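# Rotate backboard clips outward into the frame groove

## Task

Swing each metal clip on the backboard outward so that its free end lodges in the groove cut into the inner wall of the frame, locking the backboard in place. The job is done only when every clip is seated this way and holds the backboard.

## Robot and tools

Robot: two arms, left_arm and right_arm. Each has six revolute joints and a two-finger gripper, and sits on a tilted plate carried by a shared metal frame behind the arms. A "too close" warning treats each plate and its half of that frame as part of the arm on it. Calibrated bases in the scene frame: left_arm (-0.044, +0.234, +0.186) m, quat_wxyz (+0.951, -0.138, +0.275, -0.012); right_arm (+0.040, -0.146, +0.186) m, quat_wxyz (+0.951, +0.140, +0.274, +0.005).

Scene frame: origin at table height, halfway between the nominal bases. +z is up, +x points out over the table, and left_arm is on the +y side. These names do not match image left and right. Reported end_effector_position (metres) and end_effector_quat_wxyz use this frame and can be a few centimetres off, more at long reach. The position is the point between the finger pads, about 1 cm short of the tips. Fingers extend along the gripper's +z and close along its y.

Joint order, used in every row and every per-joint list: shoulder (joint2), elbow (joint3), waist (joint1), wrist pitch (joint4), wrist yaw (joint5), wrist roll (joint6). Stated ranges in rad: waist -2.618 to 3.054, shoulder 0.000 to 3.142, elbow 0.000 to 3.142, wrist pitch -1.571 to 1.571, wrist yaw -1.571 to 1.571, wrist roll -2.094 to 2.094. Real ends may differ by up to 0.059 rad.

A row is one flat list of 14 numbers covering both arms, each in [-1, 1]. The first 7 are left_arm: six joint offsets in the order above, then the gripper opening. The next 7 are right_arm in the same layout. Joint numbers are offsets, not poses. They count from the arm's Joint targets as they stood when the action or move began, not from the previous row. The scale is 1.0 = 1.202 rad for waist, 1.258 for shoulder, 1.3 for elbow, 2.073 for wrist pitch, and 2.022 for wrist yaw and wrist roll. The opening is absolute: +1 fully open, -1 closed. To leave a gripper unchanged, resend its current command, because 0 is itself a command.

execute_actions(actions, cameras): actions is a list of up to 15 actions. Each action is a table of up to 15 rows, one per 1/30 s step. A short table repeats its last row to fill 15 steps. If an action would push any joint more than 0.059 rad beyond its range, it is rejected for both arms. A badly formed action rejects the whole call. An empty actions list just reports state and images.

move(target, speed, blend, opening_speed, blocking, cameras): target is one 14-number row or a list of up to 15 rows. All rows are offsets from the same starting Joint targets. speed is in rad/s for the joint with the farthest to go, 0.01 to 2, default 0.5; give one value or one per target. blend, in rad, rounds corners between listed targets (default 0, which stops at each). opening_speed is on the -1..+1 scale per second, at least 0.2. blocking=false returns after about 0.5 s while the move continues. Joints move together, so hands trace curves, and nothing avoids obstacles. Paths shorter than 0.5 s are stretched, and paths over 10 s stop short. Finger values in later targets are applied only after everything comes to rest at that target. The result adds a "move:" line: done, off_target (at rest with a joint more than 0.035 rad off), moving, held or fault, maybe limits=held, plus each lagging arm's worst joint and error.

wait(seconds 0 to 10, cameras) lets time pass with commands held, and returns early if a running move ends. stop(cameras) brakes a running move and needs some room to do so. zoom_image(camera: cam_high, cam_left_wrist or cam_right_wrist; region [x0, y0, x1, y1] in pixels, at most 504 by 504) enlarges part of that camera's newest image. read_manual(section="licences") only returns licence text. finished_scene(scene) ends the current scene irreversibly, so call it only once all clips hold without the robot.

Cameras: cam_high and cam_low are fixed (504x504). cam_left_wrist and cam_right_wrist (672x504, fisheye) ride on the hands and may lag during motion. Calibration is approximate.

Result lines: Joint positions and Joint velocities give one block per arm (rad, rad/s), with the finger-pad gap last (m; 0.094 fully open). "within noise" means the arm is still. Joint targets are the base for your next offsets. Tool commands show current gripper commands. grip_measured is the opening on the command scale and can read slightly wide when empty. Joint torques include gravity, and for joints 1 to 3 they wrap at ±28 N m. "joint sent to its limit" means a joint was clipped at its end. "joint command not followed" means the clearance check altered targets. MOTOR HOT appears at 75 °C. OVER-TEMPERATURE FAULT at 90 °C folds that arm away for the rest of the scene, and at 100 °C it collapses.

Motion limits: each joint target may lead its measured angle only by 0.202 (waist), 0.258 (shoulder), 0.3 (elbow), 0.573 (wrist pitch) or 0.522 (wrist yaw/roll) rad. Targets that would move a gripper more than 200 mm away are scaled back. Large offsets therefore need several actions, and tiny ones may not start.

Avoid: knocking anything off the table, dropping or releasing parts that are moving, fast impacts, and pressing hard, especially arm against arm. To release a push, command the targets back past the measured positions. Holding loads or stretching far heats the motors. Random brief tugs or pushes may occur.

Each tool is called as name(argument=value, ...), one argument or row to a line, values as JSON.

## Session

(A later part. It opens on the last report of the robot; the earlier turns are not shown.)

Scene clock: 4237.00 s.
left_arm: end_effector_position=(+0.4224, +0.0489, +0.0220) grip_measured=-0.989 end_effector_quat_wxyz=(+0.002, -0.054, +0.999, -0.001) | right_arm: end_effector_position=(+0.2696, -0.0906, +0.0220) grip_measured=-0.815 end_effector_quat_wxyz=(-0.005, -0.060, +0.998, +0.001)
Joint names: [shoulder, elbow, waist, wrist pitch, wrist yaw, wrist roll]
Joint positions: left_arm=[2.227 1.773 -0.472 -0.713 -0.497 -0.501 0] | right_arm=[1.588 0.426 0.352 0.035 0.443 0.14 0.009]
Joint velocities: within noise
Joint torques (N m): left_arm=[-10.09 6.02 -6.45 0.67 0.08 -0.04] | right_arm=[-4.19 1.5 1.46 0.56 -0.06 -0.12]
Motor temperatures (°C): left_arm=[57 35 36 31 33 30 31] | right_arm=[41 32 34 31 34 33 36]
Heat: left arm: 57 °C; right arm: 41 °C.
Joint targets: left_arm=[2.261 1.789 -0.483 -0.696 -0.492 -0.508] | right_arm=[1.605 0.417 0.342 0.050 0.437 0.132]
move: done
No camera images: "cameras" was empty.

move(
  target=[
    [-0.0286,-0.0246,-0.0008,-0.0014,-0.0064,-0.001,-1,0,0,0,0,0,0,-1],
    [-0.0405,-0.0573,-0.0083,0.0092,-0.0084,-0.0045,-1,0,0,0,0,0,0,-1],
  ],
  speed=0.05,
  blend=0.005,
  cameras=["cam_left_wrist","cam_right_wrist"],
)

zoom_image(
  camera="cam_left_wrist",
  region=[280, 250, 430, 370],
)

zoom_image(
  camera="cam_right_wrist",
  region=[50, 30, 200, 150],
)

Scene clock: 4281.57 s.
left_arm: end_effector_position=(+0.4187, +0.0472, +0.0214) grip_measured=-0.989 end_effector_quat_wxyz=(+0.008, -0.057, +0.998, +0.000) | right_arm: end_effector_position=(+0.2696, -0.0906, +0.0220) grip_measured=-0.815 end_effector_quat_wxyz=(-0.005, -0.060, +0.998, +0.001)
Joint names: [shoulder, elbow, waist, wrist pitch, wrist yaw, wrist roll]
Joint positions: left_arm=[2.216 1.737 -0.48 -0.68 -0.507 -0.508 0] | right_arm=[1.588 0.426 0.352 0.035 0.443 0.14 0.009]
Joint velocities: within noise
Joint torques (N m): left_arm=[-13.56 2.33 -6.64 0.55 0 -0.05] | right_arm=[-4.01 1.47 1.36 0.6 -0.09 -0.12]
Motor temperatures (°C): left_arm=[58 35 37 31 33 30 31] | right_arm=[40 32 33 31 34 33 36]
Heat: left arm: 58 °C; right arm: 40 °C.
Joint targets: left_arm=[2.210 1.715 -0.493 -0.677 -0.509 -0.517] | right_arm=[1.605 0.417 0.342 0.050 0.437 0.132]
move: done
camera_calibration:
cam_left_wrist: T_world_to_cam=[[0.0628609, -0.995852, -0.0657876, 0.029605], [-0.944821, -0.0806151, 0.317512, 0.427587], [-0.321498, 0.0421985, -0.945969, 0.249049], [0, 0, 0, 1]] pos_world=[0.482201, 0.0534427, 0.101776]
cam_right_wrist: T_world_to_cam=[[0.061717, -0.994548, -0.0840497, -0.0959712], [-0.934516, -0.0871549, 0.345085, 0.2727], [-0.350529, 0.0572482, -0.9348, 0.224554], [0, 0, 0, 1]] pos_world=[0.339478, -0.0845362, 0.107742]
Images, in order (width x height): cam_left_wrist 672x504, cam_right_wrist 672x504.

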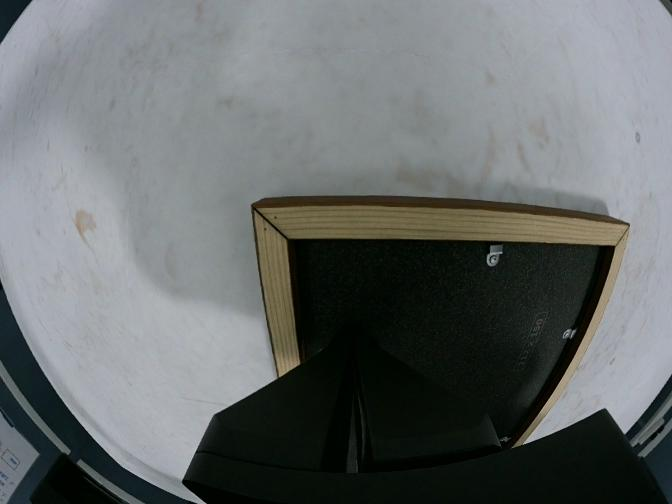

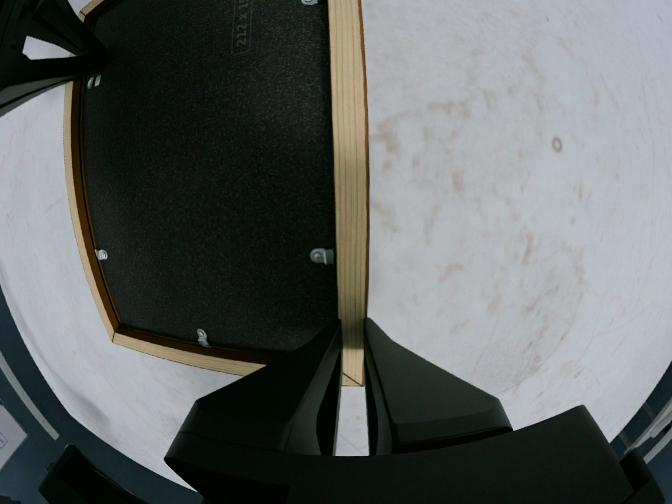

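Scaled by 3.360 from the camera's 672x504 image, which has a finer 960x720 frame.

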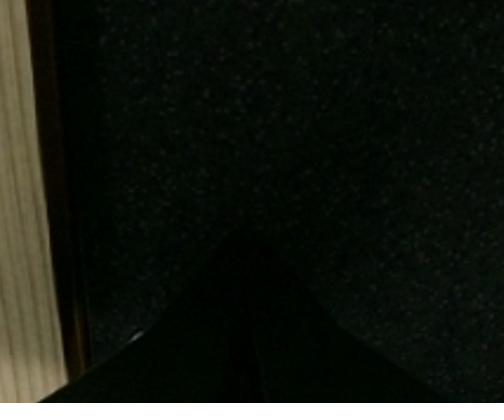

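Scaled by 3.360 from the camera's 672x504 image, which has a finer 960x720 frame.

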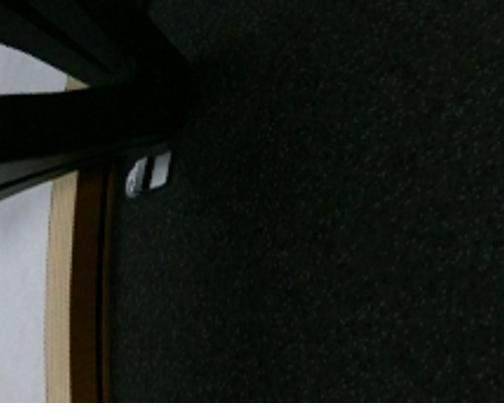

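move(
  target=[-0.0119,-0.0331,-0.0075,0.0101,-0.002,-0.0035,-1,0,0,0,0,0,0,-1],
  speed=0.05,
  cameras=["cam_right_wrist"],
)

zoom_image(
  camera="cam_right_wrist",
  region=[50, 30, 150, 130],
)

Scene clock: 4289.33 s.
left_arm: end_effector_position=(+0.4139, +0.0458, +0.0213) grip_measured=-0.989 end_effector_quat_wxyz=(+0.014, -0.059, +0.998, -0.001) | right_arm: end_effector_position=(+0.2696, -0.0906, +0.0220) grip_measured=-0.815 end_effector_quat_wxyz=(-0.005, -0.060, +0.998, +0.001)
Joint names: [shoulder, elbow, waist, wrist pitch, wrist yaw, wrist roll]
Joint positions: left_arm=[2.201 1.695 -0.487 -0.646 -0.513 -0.515 0] | right_arm=[1.588 0.426 0.352 0.035 0.443 0.14 0.009]
Joint velocities: within noise
Joint torques (N m): left_arm=[-13.33 2.15 -6.76 0.45 0.02 -0.05] | right_arm=[-4.18 1.46 1.55 0.62 -0.04 -0.12]
Motor temperatures (°C): left_arm=[60 35 37 31 33 30 31] | right_arm=[40 32 33 31 34 33 36]
Heat: left arm: 60 °C; right arm: 40 °C.
Joint targets: left_arm=[2.195 1.672 -0.502 -0.656 -0.513 -0.524] | right_arm=[1.605 0.417 0.342 0.050 0.437 0.132]
move: done
camera_calibration:
cam_right_wrist: T_world_to_cam=[[0.061717, -0.994548, -0.0840497, -0.0959712], [-0.934516, -0.0871549, 0.345085, 0.2727], [-0.350529, 0.0572482, -0.9348, 0.224554], [0, 0, 0, 1]] pos_world=[0.339478, -0.0845362, 0.107742]
Images, in order (width x height): cam_right_wrist 672x504.

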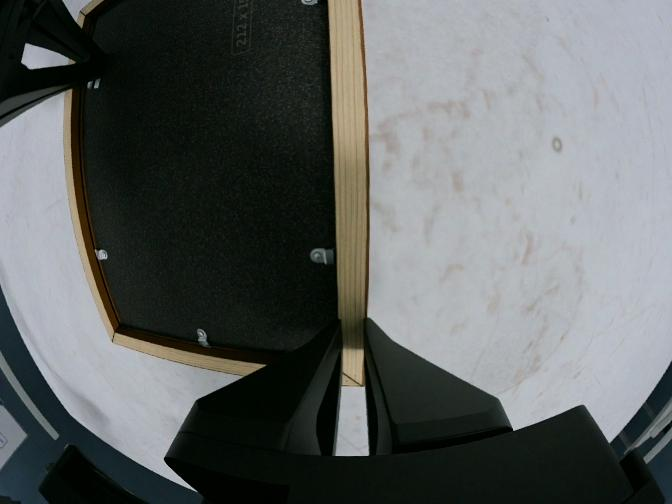

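Scaled by 5.040 from the camera's 672x504 image, which has a finer 960x720 frame.

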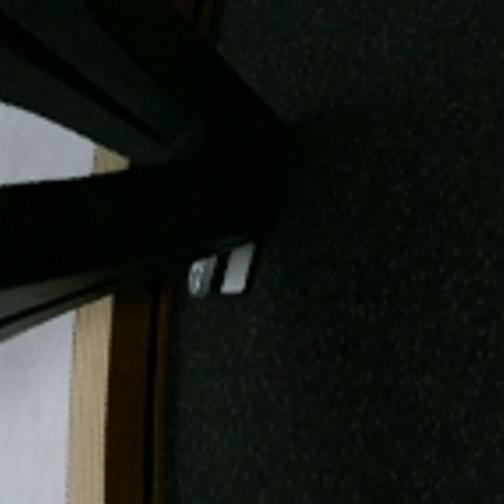

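move(
  target=[-0.0175,-0.0446,-0.0075,0.0154,-0.002,-0.0045,-1,0,0,0,0,0,0,-1],
  speed=0.05,
  cameras=["cam_right_wrist"],
)

zoom_image(
  camera="cam_right_wrist",
  region=[50, 30, 150, 130],
)

Scene clock: 4299.73 s.
left_arm: end_effector_position=(+0.4011, +0.0432, +0.0212) grip_measured=-0.989 end_effector_quat_wxyz=(+0.010, -0.055, +0.998, -0.002) | right_arm: end_effector_position=(+0.2696, -0.0906, +0.0220) grip_measured=-0.815 end_effector_quat_wxyz=(-0.005, -0.060, +0.998, +0.001)
Joint names: [shoulder, elbow, waist, wrist pitch, wrist yaw, wrist roll]
Joint positions: left_arm=[2.181 1.636 -0.5 -0.619 -0.513 -0.524 0] | right_arm=[1.588 0.426 0.352 0.035 0.443 0.14 0.009]
Joint velocities: within noise
Joint torques (N m): left_arm=[-13.22 2.22 -6.38 0.47 -0.01 -0.07] | right_arm=[-4.16 1.47 1.43 0.57 -0.08 -0.11]
Motor temperatures (°C): left_arm=[61 34 37 31 33 30 31] | right_arm=[40 32 33 31 34 33 36]
Heat: left arm: 61 °C; right arm: 40 °C.
Joint targets: left_arm=[2.172 1.614 -0.511 -0.624 -0.517 -0.533] | right_arm=[1.605 0.417 0.342 0.050 0.437 0.132]
move: done
camera_calibration:
cam_right_wrist: T_world_to_cam=[[0.061717, -0.994548, -0.0840497, -0.0959712], [-0.934516, -0.0871549, 0.345085, 0.2727], [-0.350529, 0.0572482, -0.9348, 0.224554], [0, 0, 0, 1]] pos_world=[0.339478, -0.0845362, 0.107742]
Images, in order (width x height): cam_right_wrist 672x504.

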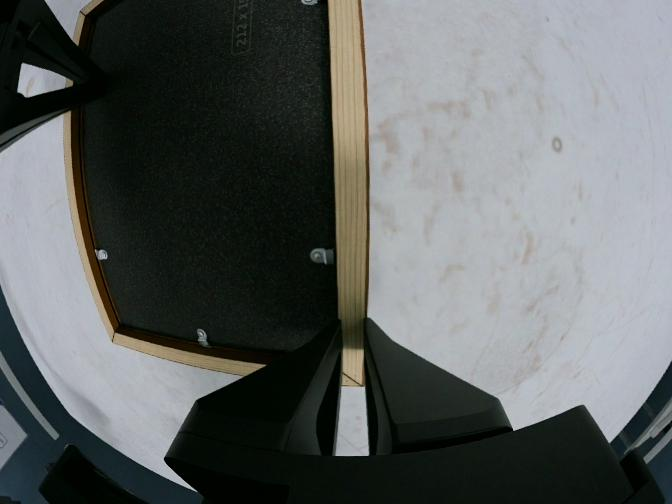

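Scaled by 5.040 from the camera's 672x504 image, which has a finer 960x720 frame.

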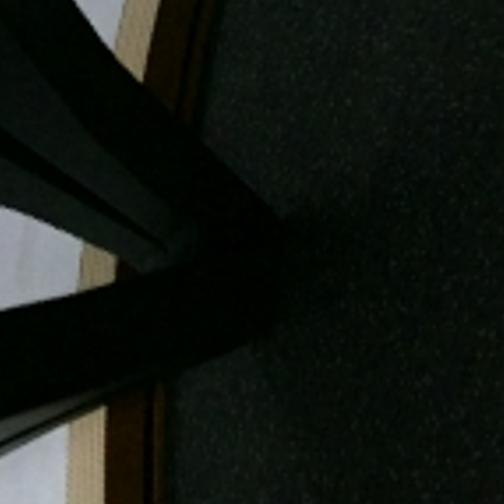

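execute_actions(
  actions=[],
  cameras=["cam_right_wrist","cam_left_wrist"],
)

Scene clock: 4340.57 s.
left_arm: end_effector_position=(+0.4009, +0.0433, +0.0211) grip_measured=-0.989 end_effector_quat_wxyz=(+0.010, -0.055, +0.998, -0.002) | right_arm: end_effector_position=(+0.2696, -0.0906, +0.0220) grip_measured=-0.815 end_effector_quat_wxyz=(-0.005, -0.060, +0.998, +0.001)
Joint names: [shoulder, elbow, waist, wrist pitch, wrist yaw, wrist roll]
Joint positions: left_arm=[2.181 1.636 -0.5 -0.619 -0.513 -0.525 0] | right_arm=[1.588 0.426 0.352 0.035 0.443 0.14 0.009]
Joint velocities: within noise
Joint torques (N m): left_arm=[-13.24 2.19 -6.37 0.47 -0.02 -0.07] | right_arm=[-4.03 1.42 1.44 0.58 -0.08 -0.11]
Motor temperatures (°C): left_arm=[58 34 37 31 33 30 31] | right_arm=[39 32 33 31 34 33 36]
Heat: left arm: 58 °C; right arm: 39 °C.
Joint targets: left_arm=[2.173 1.614 -0.511 -0.624 -0.517 -0.533] | right_arm=[1.605 0.417 0.342 0.050 0.437 0.132]
Tool commands: left_gripper/opening=-1.0 right_gripper/opening=-1.0
camera_calibration:
cam_left_wrist: T_world_to_cam=[[0.0608442, -0.9962, -0.0623214, 0.027587], [-0.94618, -0.0774476, 0.314237, 0.411057], [-0.31787, 0.0398478, -0.947297, 0.241942], [0, 0, 0, 1]] pos_world=[0.464162, 0.0496767, 0.101741]
cam_right_wrist: T_world_to_cam=[[0.061717, -0.994548, -0.0840497, -0.0959712], [-0.934516, -0.0871549, 0.345085, 0.2727], [-0.350529, 0.0572482, -0.9348, 0.224554], [0, 0, 0, 1]] pos_world=[0.339478, -0.0845362, 0.107742]
Images, in order (width x height): cam_left_wrist 672x504, cam_right_wrist 672x504.

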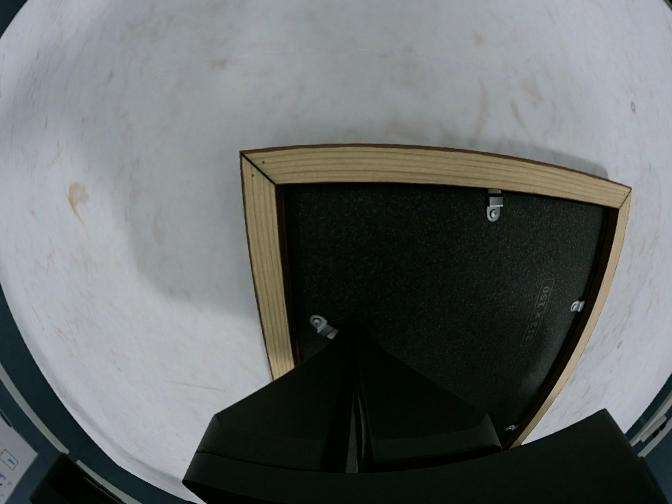

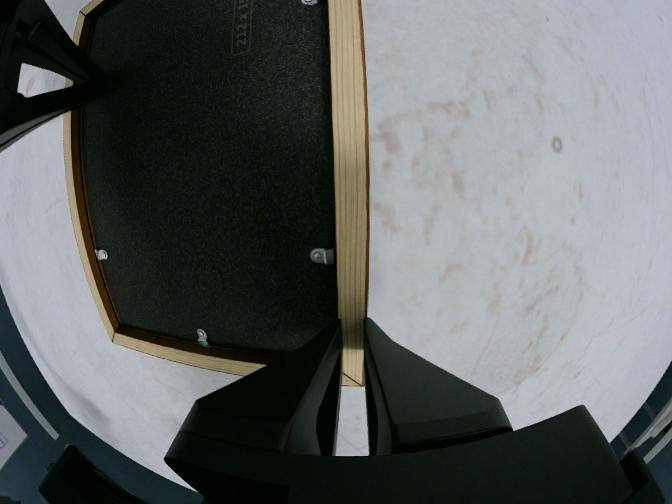

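zoom_image(
  camera="cam_left_wrist",
  region=[270, 280, 400, 380],
)

Scaled by 3.877 from the camera's 672x504 image, which has a finer 960x720 frame.

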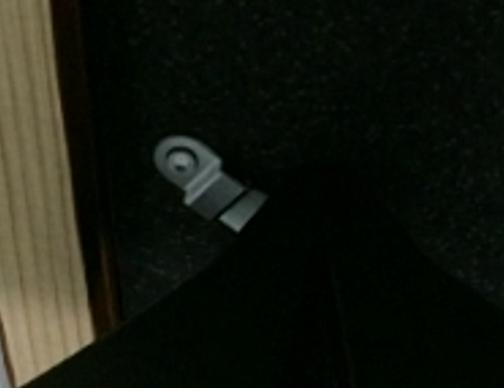

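move(
  target=[-0.0079,-0.02,-0.0033,0.007,-0.001,-0.002,-1,0,0,0,0,0,0,-1],
  speed=0.1,
  cameras=["cam_left_wrist"],
)

zoom_image(
  camera="cam_left_wrist",
  region=[270, 280, 400, 380],
)

Scene clock: 4367.00 s.
left_arm: end_effector_position=(+0.3960, +0.0430, +0.0210) grip_measured=-0.989 end_effector_quat_wxyz=(+0.010, -0.055, +0.998, -0.002) | right_arm: end_effector_position=(+0.2696, -0.0906, +0.0220) grip_measured=-0.815 end_effector_quat_wxyz=(-0.005, -0.060, +0.998, +0.001)
Joint names: [shoulder, elbow, waist, wrist pitch, wrist yaw, wrist roll]
Joint positions: left_arm=[2.171 1.61 -0.504 -0.605 -0.513 -0.528 0] | right_arm=[1.588 0.426 0.352 0.035 0.443 0.14 0.009]
Joint velocities: within noise
Joint torques (N m): left_arm=[-13.16 2.24 -6.31 0.49 -0.03 -0.08] | right_arm=[-4.14 1.44 1.46 0.57 -0.06 -0.11]
Motor temperatures (°C): left_arm=[58 34 37 31 33 30 31] | right_arm=[39 32 33 31 34 33 37]
Heat: left arm: 58 °C; right arm: 39 °C.
Joint targets: left_arm=[2.163 1.588 -0.515 -0.609 -0.519 -0.537] | right_arm=[1.605 0.417 0.342 0.050 0.437 0.132]
move: done
camera_calibration:
cam_left_wrist: T_world_to_cam=[[0.0598179, -0.996326, -0.0612836, 0.0280086], [-0.945889, -0.076191, 0.315419, 0.406275], [-0.318929, 0.0390998, -0.946972, 0.240723], [0, 0, 0, 1]] pos_world=[0.459389, 0.049448, 0.101527]
Images, in order (width x height): cam_left_wrist 672x504.

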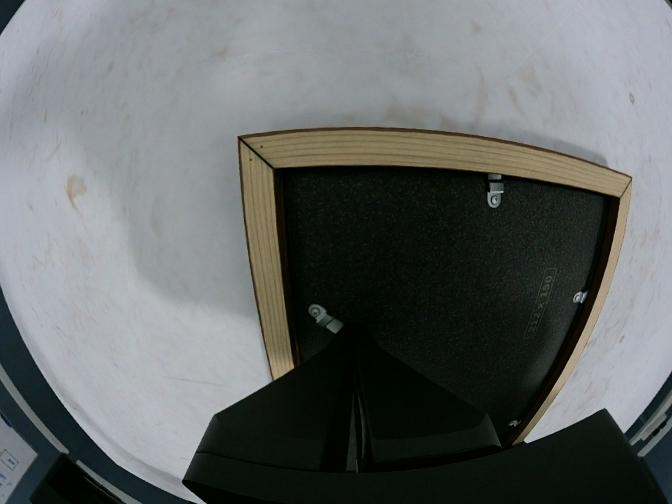

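Scaled by 3.877 from the camera's 672x504 image, which has a finer 960x720 frame.

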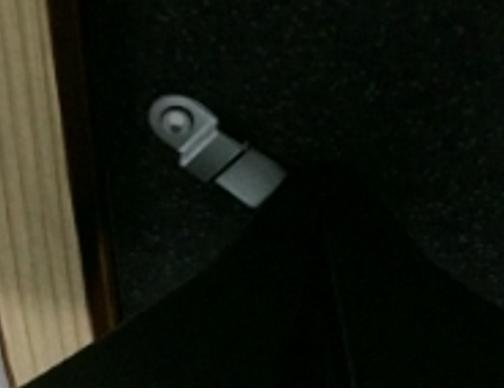

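move(
  target=[
    [-0.0245,-0.0338,0.0365,0.0114,0.0065,0.016,-1,0,0,0,0,0,0,-1],
    [-0.0326,-0.0431,0.0419,0.0152,0.0086,0.0243,-1,0,0,0,0,0,0,-1],
  ],
  speed=0.1,
  cameras=["cam_left_wrist"],
)

zoom_image(
  camera="cam_left_wrist",
  region=[270, 280, 400, 380],
)

Scene clock: 4377.80 s.
left_arm: end_effector_position=(+0.3903, +0.0578, +0.0207) grip_measured=-0.989 end_effector_quat_wxyz=(+0.004, -0.049, +0.999, -0.001) | right_arm: end_effector_position=(+0.2696, -0.0906, +0.0220) grip_measured=-0.815 end_effector_quat_wxyz=(-0.005, -0.060, +0.998, +0.001)
Joint names: [shoulder, elbow, waist, wrist pitch, wrist yaw, wrist roll]
Joint positions: left_arm=[2.131 1.551 -0.48 -0.588 -0.501 -0.498 0] | right_arm=[1.588 0.426 0.352 0.035 0.443 0.14 0.009]
Joint velocities: within noise
Joint torques (N m): left_arm=[-12.97 2.28 -3.92 0.63 0.03 0.12] | right_arm=[-3.99 1.54 1.44 0.62 -0.03 -0.14]
Motor temperatures (°C): left_arm=[61 34 37 31 33 30 31] | right_arm=[39 32 33 31 34 33 37]
Heat: left arm: 61 °C; right arm: 39 °C.
Joint targets: left_arm=[2.122 1.532 -0.465 -0.578 -0.502 -0.489] | right_arm=[1.605 0.417 0.342 0.050 0.437 0.132]
move: done
camera_calibration:
cam_left_wrist: T_world_to_cam=[[0.0477545, -0.996773, -0.0645267, 0.0478848], [-0.942948, -0.0662973, 0.326274, 0.400146], [-0.329499, 0.0452643, -0.94307, 0.24172], [0, 0, 0, 1]] pos_world=[0.454676, 0.0633175, 0.100492]
Images, in order (width x height): cam_left_wrist 672x504.

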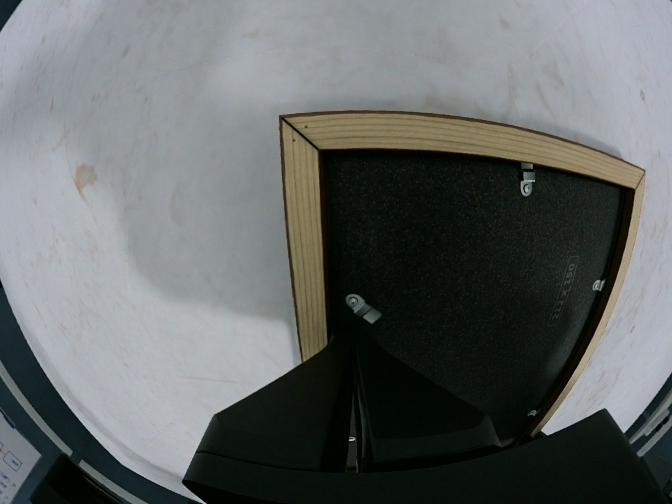

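Scaled by 3.877 from the camera's 672x504 image, which has a finer 960x720 frame.

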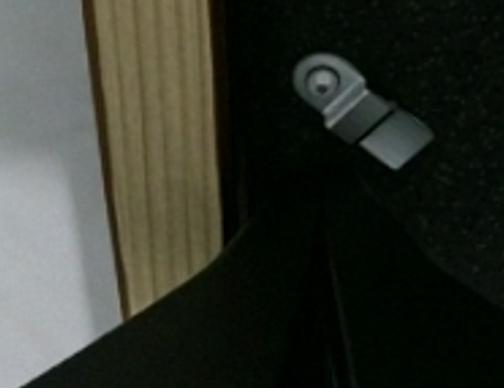

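move(
  target=[
    [-0.0437,0.0292,-0.0433,-0.0424,-0.0069,-0.0223,-1,0,0,0,0,0,0,-1],
    [0.0302,0.1077,-0.0696,-0.0613,-0.0138,-0.041,-1,0,0,0,0,0,0,-1],
  ],
  speed=0.25,
  blend=0.01,
  cameras=["cam_left_wrist"],
)

zoom_image(
  camera="cam_left_wrist",
  region=[270, 280, 400, 380],
)

Scene clock: 4412.10 s.
left_arm: end_effector_position=(+0.4043, +0.0398, +0.0471) grip_measured=-0.989 end_effector_quat_wxyz=(+0.012, -0.061, +0.998, -0.008) | right_arm: end_effector_position=(+0.2696, -0.0906, +0.0220) grip_measured=-0.815 end_effector_quat_wxyz=(-0.005, -0.060, +0.998, +0.001)
Joint names: [shoulder, elbow, waist, wrist pitch, wrist yaw, wrist roll]
Joint positions: left_arm=[2.137 1.656 -0.53 -0.688 -0.517 -0.562 0] | right_arm=[1.588 0.426 0.352 0.035 0.443 0.14 0.009]
Joint velocities: within noise
Joint torques (N m): left_arm=[-10.32 5.97 -7.05 0.41 -0.06 -0.07] | right_arm=[-4.22 1.32 1.61 0.59 -0.07 -0.12]
Motor temperatures (°C): left_arm=[61 34 36 31 33 30 31] | right_arm=[39 32 33 31 34 33 37]
Heat: left arm: 61 °C; right arm: 39 °C.
Joint targets: left_arm=[2.159 1.672 -0.548 -0.705 -0.530 -0.571] | right_arm=[1.605 0.417 0.342 0.050 0.437 0.132]
move: done
camera_calibration:
cam_left_wrist: T_world_to_cam=[[0.0720013, -0.996109, -0.0508104, 0.0204841], [-0.946853, -0.0842755, 0.310429, 0.406564], [-0.313504, 0.0257586, -0.949238, 0.266651], [0, 0, 0, 1]] pos_world=[0.467077, 0.0477992, 0.127947]
Images, in order (width x height): cam_left_wrist 672x504.

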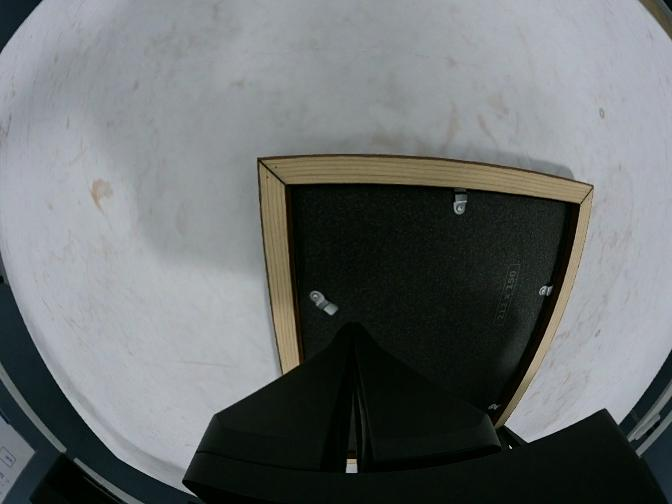

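Scaled by 3.877 from the camera's 672x504 image, which has a finer 960x720 frame.

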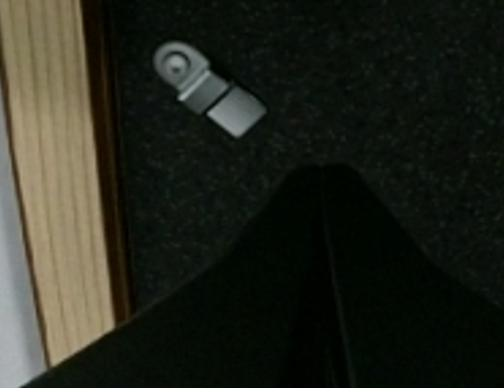

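move(
  target=[
    [0.0207,0.0215,-0.0075,-0.0082,-0.002,-0.002,-1,0,0,0,0,0,0,-1],
    [0.0572,-0.0054,0.0383,0.0352,0.0114,0.0203,-1,0,0,0,0,0,0,-1],
  ],
  speed=[0.2,0.1],
  cameras=["cam_left_wrist"],
)

zoom_image(
  camera="cam_left_wrist",
  region=[270, 280, 400, 380],
)

Scene clock: 4444.53 s.
left_arm: end_effector_position=(+0.4048, +0.0373, +0.0220) grip_measured=-0.989 end_effector_quat_wxyz=(+0.009, -0.058, +0.998, -0.002) | right_arm: end_effector_position=(+0.2696, -0.0906, +0.0220) grip_measured=-0.815 end_effector_quat_wxyz=(-0.005, -0.060, +0.998, +0.001)
Joint names: [shoulder, elbow, waist, wrist pitch, wrist yaw, wrist roll]
Joint positions: left_arm=[2.204 1.681 -0.508 -0.647 -0.515 -0.54 0] | right_arm=[1.588 0.426 0.352 0.035 0.443 0.14 0.009]
Joint velocities: within noise
Joint torques (N m): left_arm=[-10.18 2.84 -5.08 0.67 0.1 0.1] | right_arm=[-4.25 1.47 1.47 0.57 -0.09 -0.11]
Motor temperatures (°C): left_arm=[60 35 38 31 33 30 31] | right_arm=[38 32 33 31 34 33 37]
Heat: left arm: 60 °C; right arm: 38 °C.
Joint targets: left_arm=[2.231 1.665 -0.502 -0.632 -0.507 -0.530] | right_arm=[1.605 0.417 0.342 0.050 0.437 0.132]
move: done
camera_calibration:
cam_left_wrist: T_world_to_cam=[[0.0661227, -0.99591, -0.0615691, 0.0192804], [-0.945045, -0.0823066, 0.316411, 0.413641], [-0.320184, 0.0372637, -0.946622, 0.245304], [0, 0, 0, 1]] pos_world=[0.468177, 0.044106, 0.102517]
Images, in order (width x height): cam_left_wrist 672x504.

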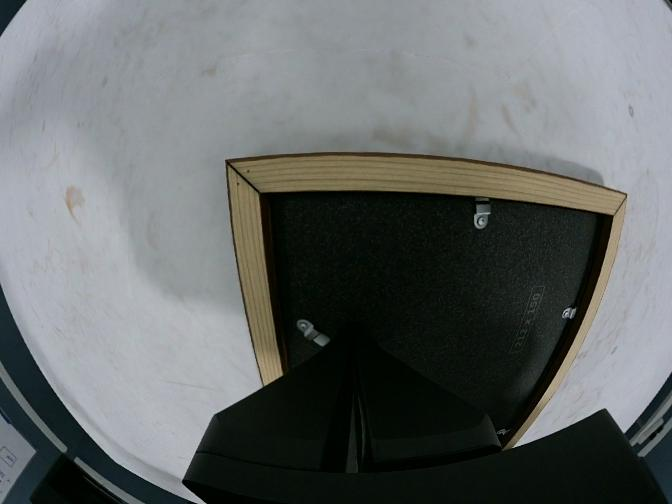

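Scaled by 3.877 from the camera's 672x504 image, which has a finer 960x720 frame.

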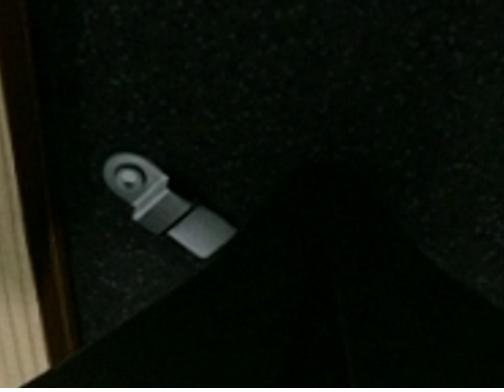

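move(
  target=[-0.0464,-0.0312,0.0233,0.0101,0.003,0.0099,-1,0,0,0,0,0,0,-1],
  speed=0.08,
  cameras=["cam_left_wrist"],
)

zoom_image(
  camera="cam_left_wrist",
  region=[270, 280, 400, 380],
)

Scene clock: 4468.20 s.
left_arm: end_effector_position=(+0.4047, +0.0443, +0.0210) grip_measured=-0.989 end_effector_quat_wxyz=(+0.010, -0.059, +0.998, -0.008) | right_arm: end_effector_position=(+0.2696, -0.0906, +0.0220) grip_measured=-0.815 end_effector_quat_wxyz=(-0.005, -0.060, +0.998, +0.001)
Joint names: [shoulder, elbow, waist, wrist pitch, wrist yaw, wrist roll]
Joint positions: left_arm=[2.18 1.645 -0.491 -0.619 -0.498 -0.52 0] | right_arm=[1.588 0.426 0.352 0.035 0.443 0.14 0.009]
Joint velocities: within noise
Joint torques (N m): left_arm=[-13.22 2.36 -4.07 0.62 0 0.11] | right_arm=[-4.12 1.5 1.39 0.58 -0.06 -0.13]
Motor temperatures (°C): left_arm=[60 34 37 31 33 30 31] | right_arm=[38 32 33 31 34 33 37]
Heat: left arm: 60 °C; right arm: 38 °C.
Joint targets: left_arm=[2.173 1.624 -0.474 -0.611 -0.500 -0.510] | right_arm=[1.605 0.417 0.342 0.050 0.437 0.132]
move: done
camera_calibration:
cam_left_wrist: T_world_to_cam=[[0.0677217, -0.996462, -0.0497753, 0.0252993], [-0.9455, -0.0800249, 0.315636, 0.414588], [-0.318502, 0.0256872, -0.947574, 0.243859], [0, 0, 0, 1]] pos_world=[0.467949, 0.0521231, 0.101475]
Images, in order (width x height): cam_left_wrist 672x504.

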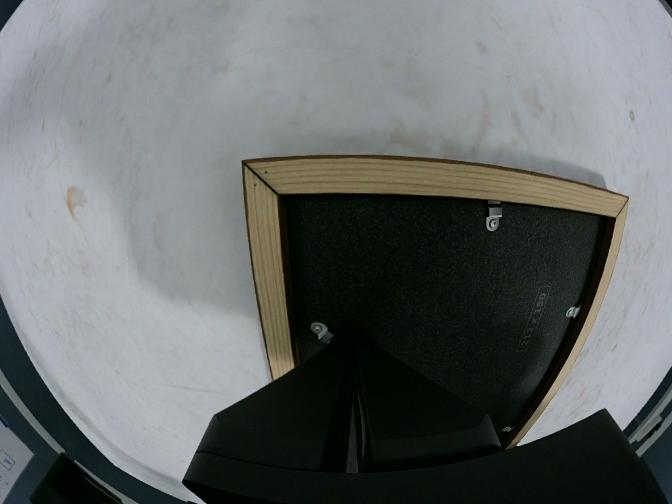

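Scaled by 3.877 from the camera's 672x504 image, which has a finer 960x720 frame.

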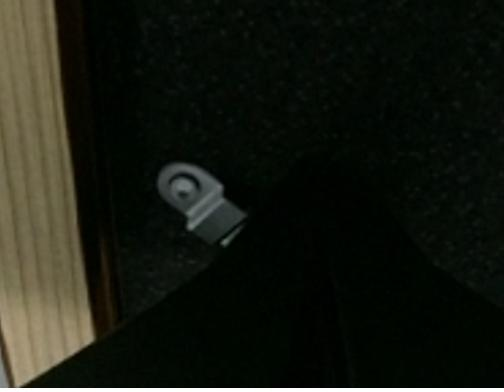

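execute_actions(
  actions=[],
  cameras=[],
)

move(
  target=[-0.0178,-0.0323,0.0052,0.0111,0.001,0.0035,-1,0,0,0,0,0,0,-1],
  speed=0.08,
  cameras=["cam_left_wrist"],
)

zoom_image(
  camera="cam_left_wrist",
  region=[270, 280, 400, 380],
)

Scene clock: 4476.97 s.
left_arm: end_effector_position=(+0.4047, +0.0443, +0.0210) grip_measured=-0.989 end_effector_quat_wxyz=(+0.010, -0.059, +0.998, -0.008) | right_arm: end_effector_position=(+0.2696, -0.0906, +0.0220) grip_measured=-0.815 end_effector_quat_wxyz=(-0.005, -0.060, +0.998, +0.001)
Joint names: [shoulder, elbow, waist, wrist pitch, wrist yaw, wrist roll]
Joint positions: left_arm=[2.18 1.645 -0.491 -0.619 -0.498 -0.519 0] | right_arm=[1.588 0.426 0.352 0.035 0.443 0.14 0.009]
Joint velocities: within noise
Joint torques (N m): left_arm=[-13.19 2.39 -4.01 0.62 0.01 0.1] | right_arm=[-4.21 1.48 1.57 0.59 -0.07 -0.09]
Motor temperatures (°C): left_arm=[60 34 37 31 33 30 31] | right_arm=[38 32 33 31 34 33 37]
Heat: left arm: 60 °C; right arm: 38 °C.
Joint targets: left_arm=[2.173 1.624 -0.474 -0.611 -0.500 -0.510] | right_arm=[1.605 0.417 0.342 0.050 0.437 0.132]
Tool commands: left_gripper/opening=-1.0 right_gripper/opening=-1.0
No camera images: "cameras" was empty.

Scene clock: 4477.80 s.
left_arm: end_effector_position=(+0.4034, +0.0452, +0.0210) grip_measured=-0.990 end_effector_quat_wxyz=(+0.016, -0.062, +0.998, -0.016) | right_arm: end_effector_position=(+0.2696, -0.0906, +0.0220) grip_measured=-0.815 end_effector_quat_wxyz=(-0.005, -0.060, +0.998, +0.001)
Joint names: [shoulder, elbow, waist, wrist pitch, wrist yaw, wrist roll]
Joint positions: left_arm=[2.16 1.605 -0.487 -0.578 -0.489 -0.513 0] | right_arm=[1.588 0.426 0.352 0.035 0.443 0.14 0.009]
Joint velocities: within noise
Joint torques (N m): left_arm=[-13.24 2.13 -3.77 0.46 -0.08 0.11] | right_arm=[-4.05 1.37 1.39 0.55 -0.06 -0.11]
Motor temperatures (°C): left_arm=[60 34 37 31 33 30 31] | right_arm=[38 32 33 31 34 33 37]
Heat: left arm: 60 °C; right arm: 38 °C.
Joint targets: left_arm=[2.151 1.582 -0.468 -0.588 -0.498 -0.503] | right_arm=[1.605 0.417 0.342 0.050 0.437 0.132]
move: done
camera_calibration:
cam_left_wrist: T_world_to_cam=[[0.0741657, -0.996634, -0.0349355, 0.0234471], [-0.949019, -0.0812981, 0.304555, 0.415128], [-0.30637, 0.0105669, -0.951854, 0.239346], [0, 0, 0, 1]] pos_world=[0.465554, 0.0545882, 0.102212]
Images, in order (width x height): cam_left_wrist 672x504.

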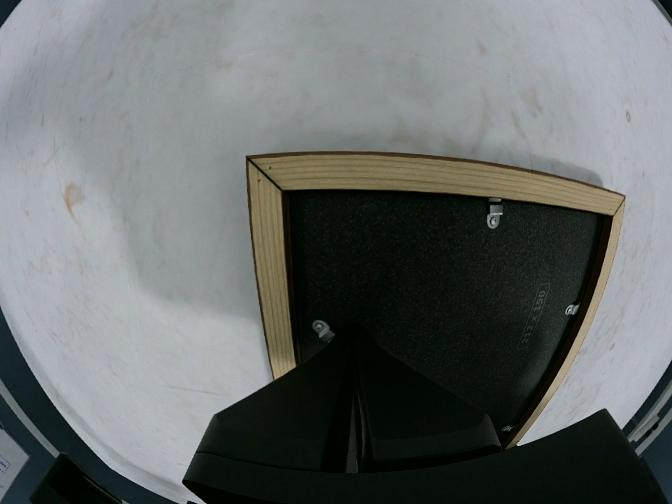

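Scaled by 3.877 from the camera's 672x504 image, which has a finer 960x720 frame.

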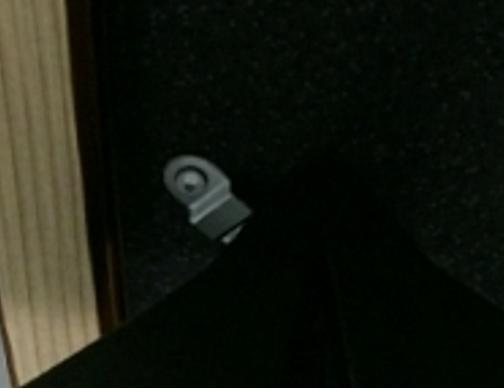

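move(
  target=[-0.006,0.006,0.012,0.002,0.001,0.002,-1,0,0,0,0,0,0,-1],
  speed=0.08,
  cameras=["cam_left_wrist"],
)

zoom_image(
  camera="cam_left_wrist",
  region=[270, 280, 400, 380],
)

Scene clock: 4486.90 s.
left_arm: end_effector_position=(+0.4045, +0.0461, +0.0211) grip_measured=-0.990 end_effector_quat_wxyz=(+0.012, -0.065, +0.998, -0.024) | right_arm: end_effector_position=(+0.2696, -0.0906, +0.0220) grip_measured=-0.815 end_effector_quat_wxyz=(-0.005, -0.060, +0.998, +0.001)
Joint names: [shoulder, elbow, waist, wrist pitch, wrist yaw, wrist roll]
Joint positions: left_arm=[2.155 1.605 -0.478 -0.577 -0.467 -0.509 0] | right_arm=[1.588 0.426 0.352 0.035 0.443 0.14 0.009]
Joint velocities: within noise
Joint torques (N m): left_arm=[-13.52 2.91 -3.23 0.51 -0.21 0.12] | right_arm=[-4.16 1.52 1.44 0.61 -0.07 -0.13]
Motor temperatures (°C): left_arm=[62 34 36 31 33 30 31] | right_arm=[38 32 33 31 34 33 37]
Heat: left arm: 62 °C; right arm: 38 °C.
Joint targets: left_arm=[2.143 1.590 -0.453 -0.584 -0.496 -0.499] | right_arm=[1.605 0.417 0.342 0.050 0.437 0.132]
move: done
camera_calibration:
cam_left_wrist: T_world_to_cam=[[0.0789589, -0.996706, -0.0185289, 0.0219101], [-0.946831, -0.0807972, 0.311421, 0.415202], [-0.311892, -0.00704576, -0.950091, 0.24274], [0, 0, 0, 1]] pos_world=[0.467105, 0.0570954, 0.101729]
Images, in order (width x height): cam_left_wrist 672x504.

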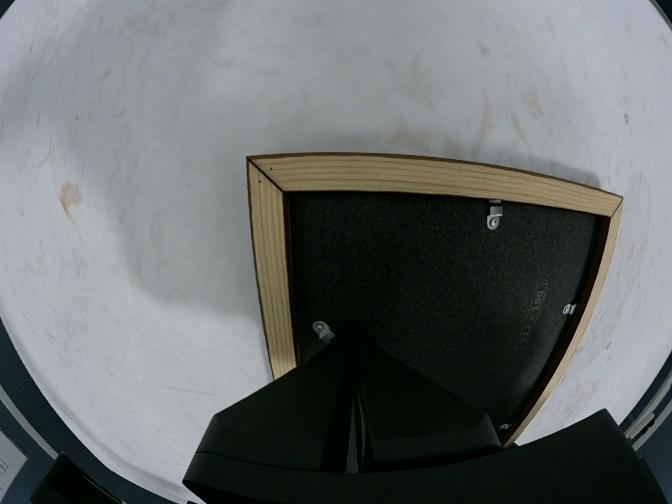

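Scaled by 3.877 from the camera's 672x504 image, which has a finer 960x720 frame.

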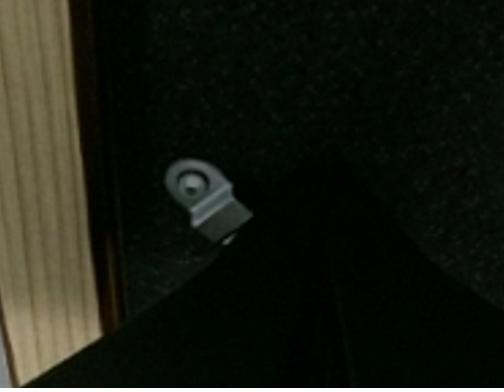

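move(
  target=[-0.008,-0.010,0.018,0.004,0.002,0.004,-1,0,0,0,0,0,0,-1],
  speed=0.08,
  cameras=["cam_left_wrist"],
)

zoom_image(
  camera="cam_left_wrist",
  region=[270, 280, 400, 380],
)

Scene clock: 4517.50 s.
left_arm: end_effector_position=(+0.4094, +0.0552, +0.0208) grip_measured=-0.990 end_effector_quat_wxyz=(+0.015, -0.072, +0.997, -0.024) | right_arm: end_effector_position=(+0.2696, -0.0906, +0.0220) grip_measured=-0.815 end_effector_quat_wxyz=(-0.005, -0.060, +0.998, +0.001)
Joint names: [shoulder, elbow, waist, wrist pitch, wrist yaw, wrist roll]
Joint positions: left_arm=[2.142 1.599 -0.458 -0.571 -0.461 -0.502 0] | right_arm=[1.588 0.426 0.352 0.035 0.443 0.14 0.009]
Joint velocities: within noise
Joint torques (N m): left_arm=[-13.19 2.28 -3.04 0.52 -0.25 0.11] | right_arm=[-4.05 1.47 1.37 0.58 -0.08 -0.13]
Motor temperatures (°C): left_arm=[68 34 36 31 33 30 31] | right_arm=[38 32 33 31 34 33 37]
Heat: left arm: 68 °C; right arm: 38 °C.
Joint targets: left_arm=[2.133 1.577 -0.432 -0.576 -0.492 -0.491] | right_arm=[1.605 0.417 0.342 0.050 0.437 0.132]
move: done
camera_calibration:
cam_left_wrist: T_world_to_cam=[[0.0945461, -0.995353, -0.0182362, 0.0241329], [-0.946788, -0.095564, 0.307342, 0.421522], [-0.307657, -0.0117922, -0.951424, 0.242645], [0, 0, 0, 1]] pos_world=[0.471462, 0.0671644, 0.101747]
Images, in order (width x height): cam_left_wrist 672x504.

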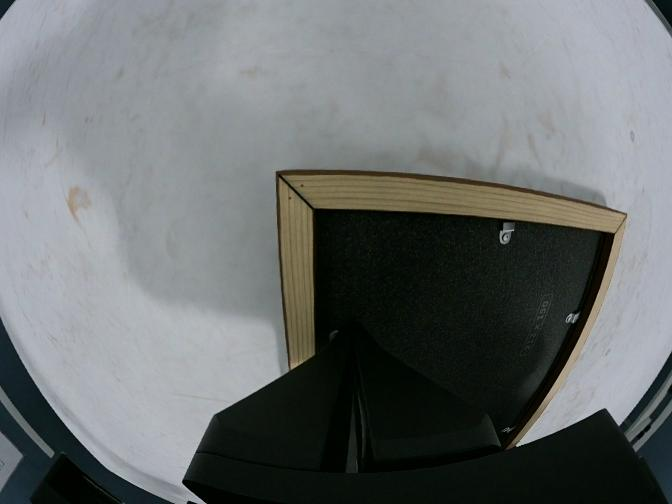

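Scaled by 3.877 from the camera's 672x504 image, which has a finer 960x720 frame.

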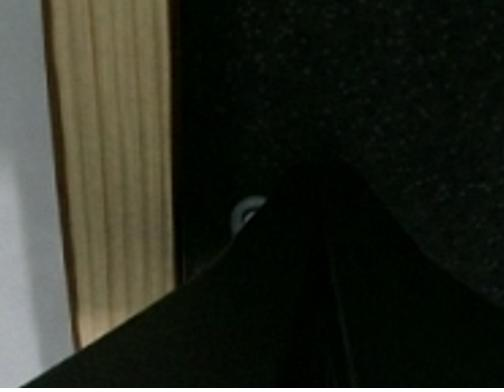

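move(
  target=[
    [-0.012,0.005,-0.025,-0.006,-0.002,-0.004,-1,0,0,0,0,0,0,-1],
    [-0.0437,0.029,-0.054,-0.0357,-0.004,-0.0218,-1,0,0,0,0,0,0,-1],
  ],
  speed=0.15,
  blend=0.005,
  cameras=["cam_left_wrist"],
)

zoom_image(
  camera="cam_left_wrist",
  region=[270, 280, 400, 380],
)

Scene clock: 4528.03 s.
left_arm: end_effector_position=(+0.4076, +0.0591, +0.0396) grip_measured=-0.990 end_effector_quat_wxyz=(+0.014, -0.071, +0.997, -0.013) | right_arm: end_effector_position=(+0.2708, -0.0901, +0.0220) grip_measured=-0.816 end_effector_quat_wxyz=(-0.002, -0.059, +0.998, +0.002)
Joint names: [shoulder, elbow, waist, wrist pitch, wrist yaw, wrist roll]
Joint positions: left_arm=[2.101 1.599 -0.48 -0.633 -0.488 -0.526 0] | right_arm=[1.588 0.426 0.352 0.041 0.442 0.14 0.009]
Joint velocities: within noise
Joint torques (N m): left_arm=[-14.46 5.9 -6.57 0.41 -0.06 -0.06] | right_arm=[-4.31 1.42 1.32 0.57 -0.06 -0.11]
Motor temperatures (°C): left_arm=[65 34 36 31 33 30 31] | right_arm=[38 31 33 31 34 33 37]
Heat: left arm: 65 °C; right arm: 38 °C.
Joint targets: left_arm=[2.078 1.615 -0.497 -0.649 -0.501 -0.535] | right_arm=[1.605 0.417 0.342 0.050 0.437 0.132]
move: done
camera_calibration:
cam_left_wrist: T_world_to_cam=[[0.0925329, -0.994939, -0.0391613, 0.0302039], [-0.94611, -0.100114, 0.307982, 0.41442], [-0.310344, 0.0085524, -0.950586, 0.259862], [0, 0, 0, 1]] pos_world=[0.469939, 0.0693179, 0.120569]
Images, in order (width x height): cam_left_wrist 672x504.

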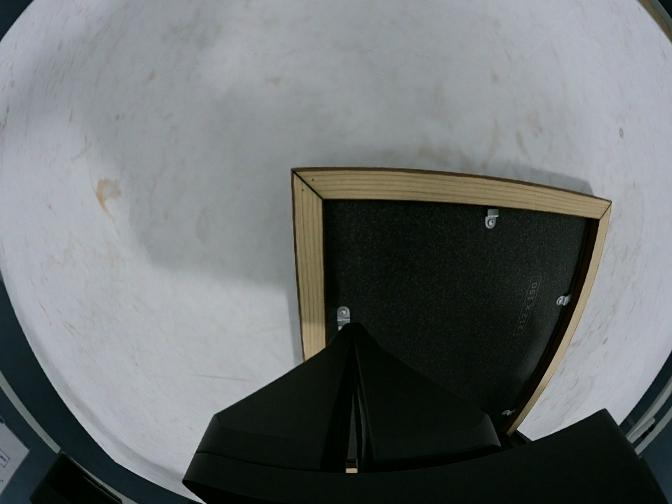

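Scaled by 3.877 from the camera's 672x504 image, which has a finer 960x720 frame.

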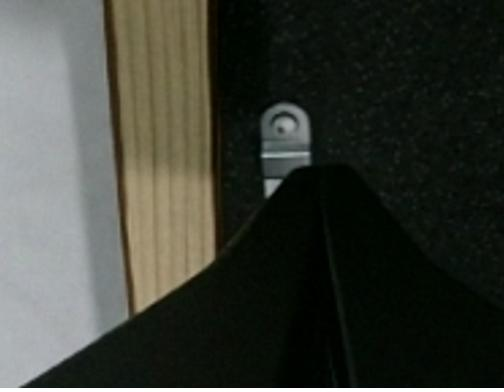

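move(
  target=[
    [0.0445,0.0038,-0.0275,-0.0135,-0.0134,-0.0054,-1,0,0,0,0,0,0,-1],
    [0.0803,-0.0227,0.0175,0.03,0.001,0.0166,-1,0,0,0,0,0,0,-1],
  ],
  speed=[0.2,0.1],
  cameras=["cam_left_wrist"],
)

zoom_image(
  camera="cam_left_wrist",
  region=[270, 280, 400, 380],
)

Scene clock: 4559.33 s.
left_arm: end_effector_position=(+0.4007, +0.0537, +0.0216) grip_measured=-0.990 end_effector_quat_wxyz=(+0.010, -0.058, +0.998, -0.002) | right_arm: end_effector_position=(+0.2708, -0.0901, +0.0220) grip_measured=-0.816 end_effector_quat_wxyz=(-0.002, -0.059, +0.998, +0.002)
Joint names: [shoulder, elbow, waist, wrist pitch, wrist yaw, wrist roll]
Joint positions: left_arm=[2.153 1.601 -0.481 -0.603 -0.506 -0.511 0] | right_arm=[1.588 0.426 0.352 0.041 0.442 0.14 0.009]
Joint velocities: within noise
Joint torques (N m): left_arm=[-9.96 2.73 -4.78 0.68 0.1 0.15] | right_arm=[-4.1 1.57 1.55 0.59 -0.04 -0.11]
Motor temperatures (°C): left_arm=[62 35 37 31 33 30 31] | right_arm=[37 31 33 31 34 33 37]
Heat: left arm: 62 °C; right arm: 37 °C.
Joint targets: left_arm=[2.179 1.585 -0.476 -0.587 -0.498 -0.502] | right_arm=[1.605 0.417 0.342 0.050 0.437 0.132]
move: done
camera_calibration:
cam_left_wrist: T_world_to_cam=[[0.0666191, -0.995825, -0.0623987, 0.0357144], [-0.945905, -0.0829339, 0.313665, 0.411709], [-0.31753, 0.0381271, -0.947481, 0.241892], [0, 0, 0, 1]] pos_world=[0.463867, 0.0604872, 0.102278]
Images, in order (width x height): cam_left_wrist 672x504.

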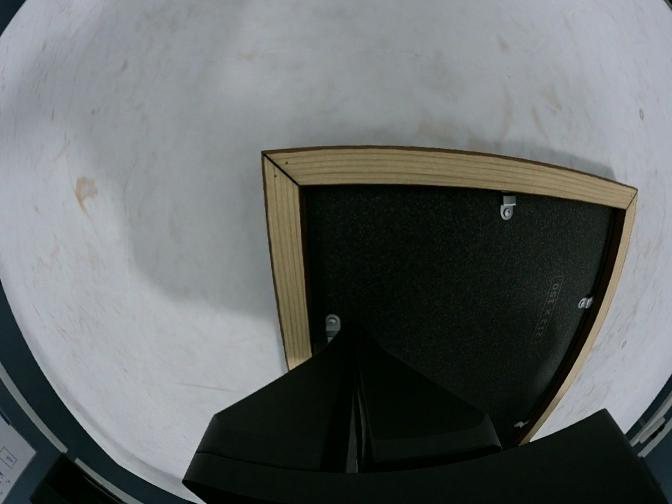

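Scaled by 3.877 from the camera's 672x504 image, which has a finer 960x720 frame.

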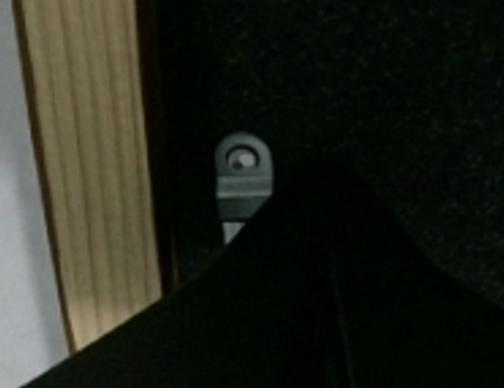

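move(
  target=[
    [-0.0305,-0.0169,0.0017,0.0034,-0.0007,-0.0015,-1,0,0,0,0,0,0,-1],
    [-0.053,-0.0459,0.0228,0.0137,0.0025,0.0091,-1,0,0,0,0,0,0,-1],
  ],
  speed=0.1,
  cameras=["cam_left_wrist"],
)

zoom_image(
  camera="cam_left_wrist",
  region=[270, 280, 400, 380],
)

Scene clock: 4574.90 s.
left_arm: end_effector_position=(+0.3984, +0.0563, +0.0207) grip_measured=-0.990 end_effector_quat_wxyz=(+0.014, -0.060, +0.998, -0.016) | right_arm: end_effector_position=(+0.2708, -0.0901, +0.0220) grip_measured=-0.816 end_effector_quat_wxyz=(-0.002, -0.059, +0.998, +0.002)
Joint names: [shoulder, elbow, waist, wrist pitch, wrist yaw, wrist roll]
Joint positions: left_arm=[2.123 1.547 -0.469 -0.551 -0.478 -0.492 0] | right_arm=[1.588 0.426 0.352 0.041 0.442 0.14 0.009]
Joint velocities: within noise
Joint torques (N m): left_arm=[-13.16 2.21 -3.41 0.47 -0.11 0.1] | right_arm=[-4.11 1.37 1.33 0.55 -0.07 -0.14]
Motor temperatures (°C): left_arm=[60 35 37 31 33 30 31] | right_arm=[37 31 33 31 34 33 37]
Heat: left arm: 60 °C; right arm: 37 °C.
Joint targets: left_arm=[2.113 1.526 -0.448 -0.559 -0.494 -0.483] | right_arm=[1.605 0.417 0.342 0.050 0.437 0.132]
move: done
camera_calibration:
cam_left_wrist: T_world_to_cam=[[0.0704212, -0.996967, -0.0331201, 0.0363603], [-0.948321, -0.0772097, 0.307777, 0.410772], [-0.309401, 0.00973447, -0.950882, 0.238659], [0, 0, 0, 1]] pos_world=[0.460824, 0.0656424, 0.101714]
Images, in order (width x height): cam_left_wrist 672x504.

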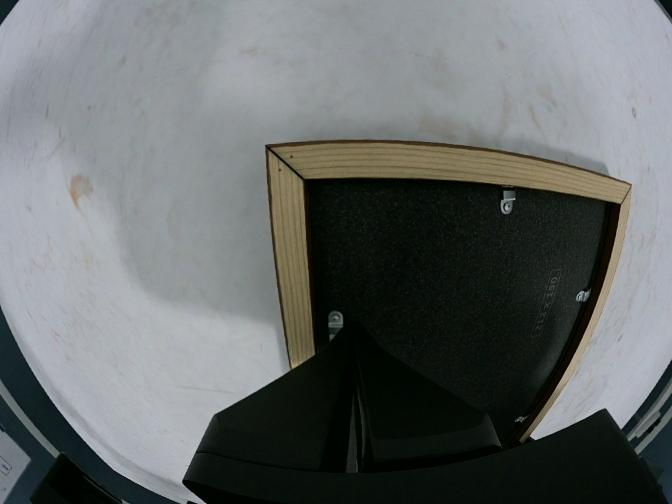

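Scaled by 3.877 from the camera's 672x504 image, which has a finer 960x720 frame.

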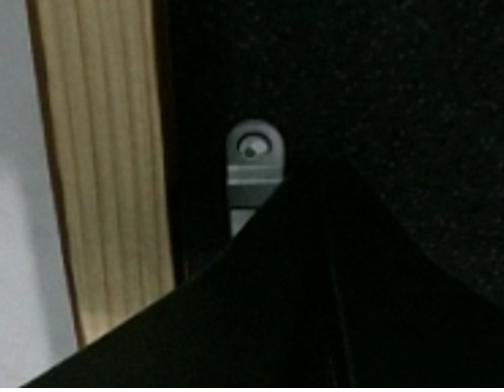

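move(
  target=[-0.006,-0.0,0.018,0.000,0.001,0.004,-1,0,0,0,0,0,0,-1],
  speed=0.08,
  cameras=["cam_left_wrist"],
)

zoom_image(
  camera="cam_left_wrist",
  region=[270, 280, 400, 380],
)

Scene clock: 4585.93 s.
left_arm: end_effector_position=(+0.3995, +0.0573, +0.0207) grip_measured=-0.990 end_effector_quat_wxyz=(+0.009, -0.062, +0.998, -0.028) | right_arm: end_effector_position=(+0.2708, -0.0901, +0.0220) grip_measured=-0.816 end_effector_quat_wxyz=(-0.002, -0.059, +0.998, +0.002)
Joint names: [shoulder, elbow, waist, wrist pitch, wrist yaw, wrist roll]
Joint positions: left_arm=[2.117 1.547 -0.457 -0.55 -0.447 -0.484 0] | right_arm=[1.588 0.426 0.352 0.041 0.442 0.14 0.009]
Joint velocities: within noise
Joint torques (N m): left_arm=[-13.33 2.17 -2.65 0.48 -0.36 0.1] | right_arm=[-4.19 1.55 1.46 0.54 -0.05 -0.11]
Motor temperatures (°C): left_arm=[62 34 36 31 33 30 31] | right_arm=[37 31 33 31 34 33 37]
Heat: left arm: 62 °C; right arm: 37 °C.
Joint targets: left_arm=[2.105 1.525 -0.427 -0.559 -0.491 -0.475] | right_arm=[1.605 0.417 0.342 0.050 0.437 0.132]
move: off_target (left_arm); left_arm: the wrist yaw is farthest, 0.045 rad from its target
camera_calibration:
cam_left_wrist: T_world_to_cam=[[0.073611, -0.997239, -0.00979856, 0.0354652], [-0.945455, -0.0729081, 0.317488, 0.410381], [-0.317326, -0.0141065, -0.948212, 0.243428], [0, 0, 0, 1]] pos_world=[0.462632, 0.0687213, 0.100878]
Images, in order (width x height): cam_left_wrist 672x504.

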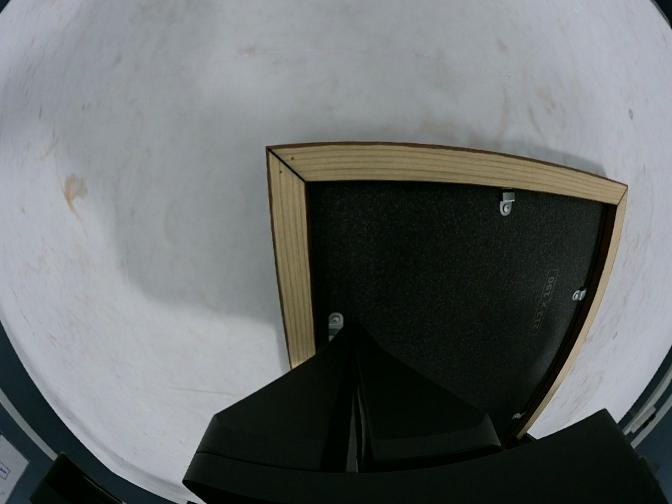

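Scaled by 3.877 from the camera's 672x504 image, which has a finer 960x720 frame.

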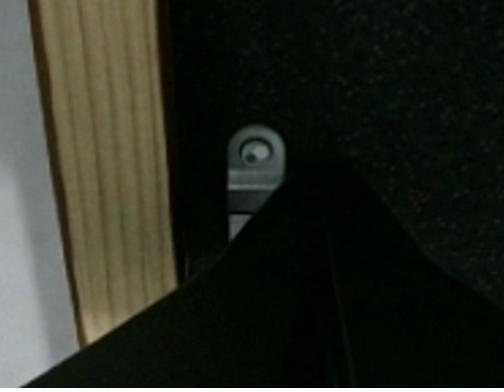

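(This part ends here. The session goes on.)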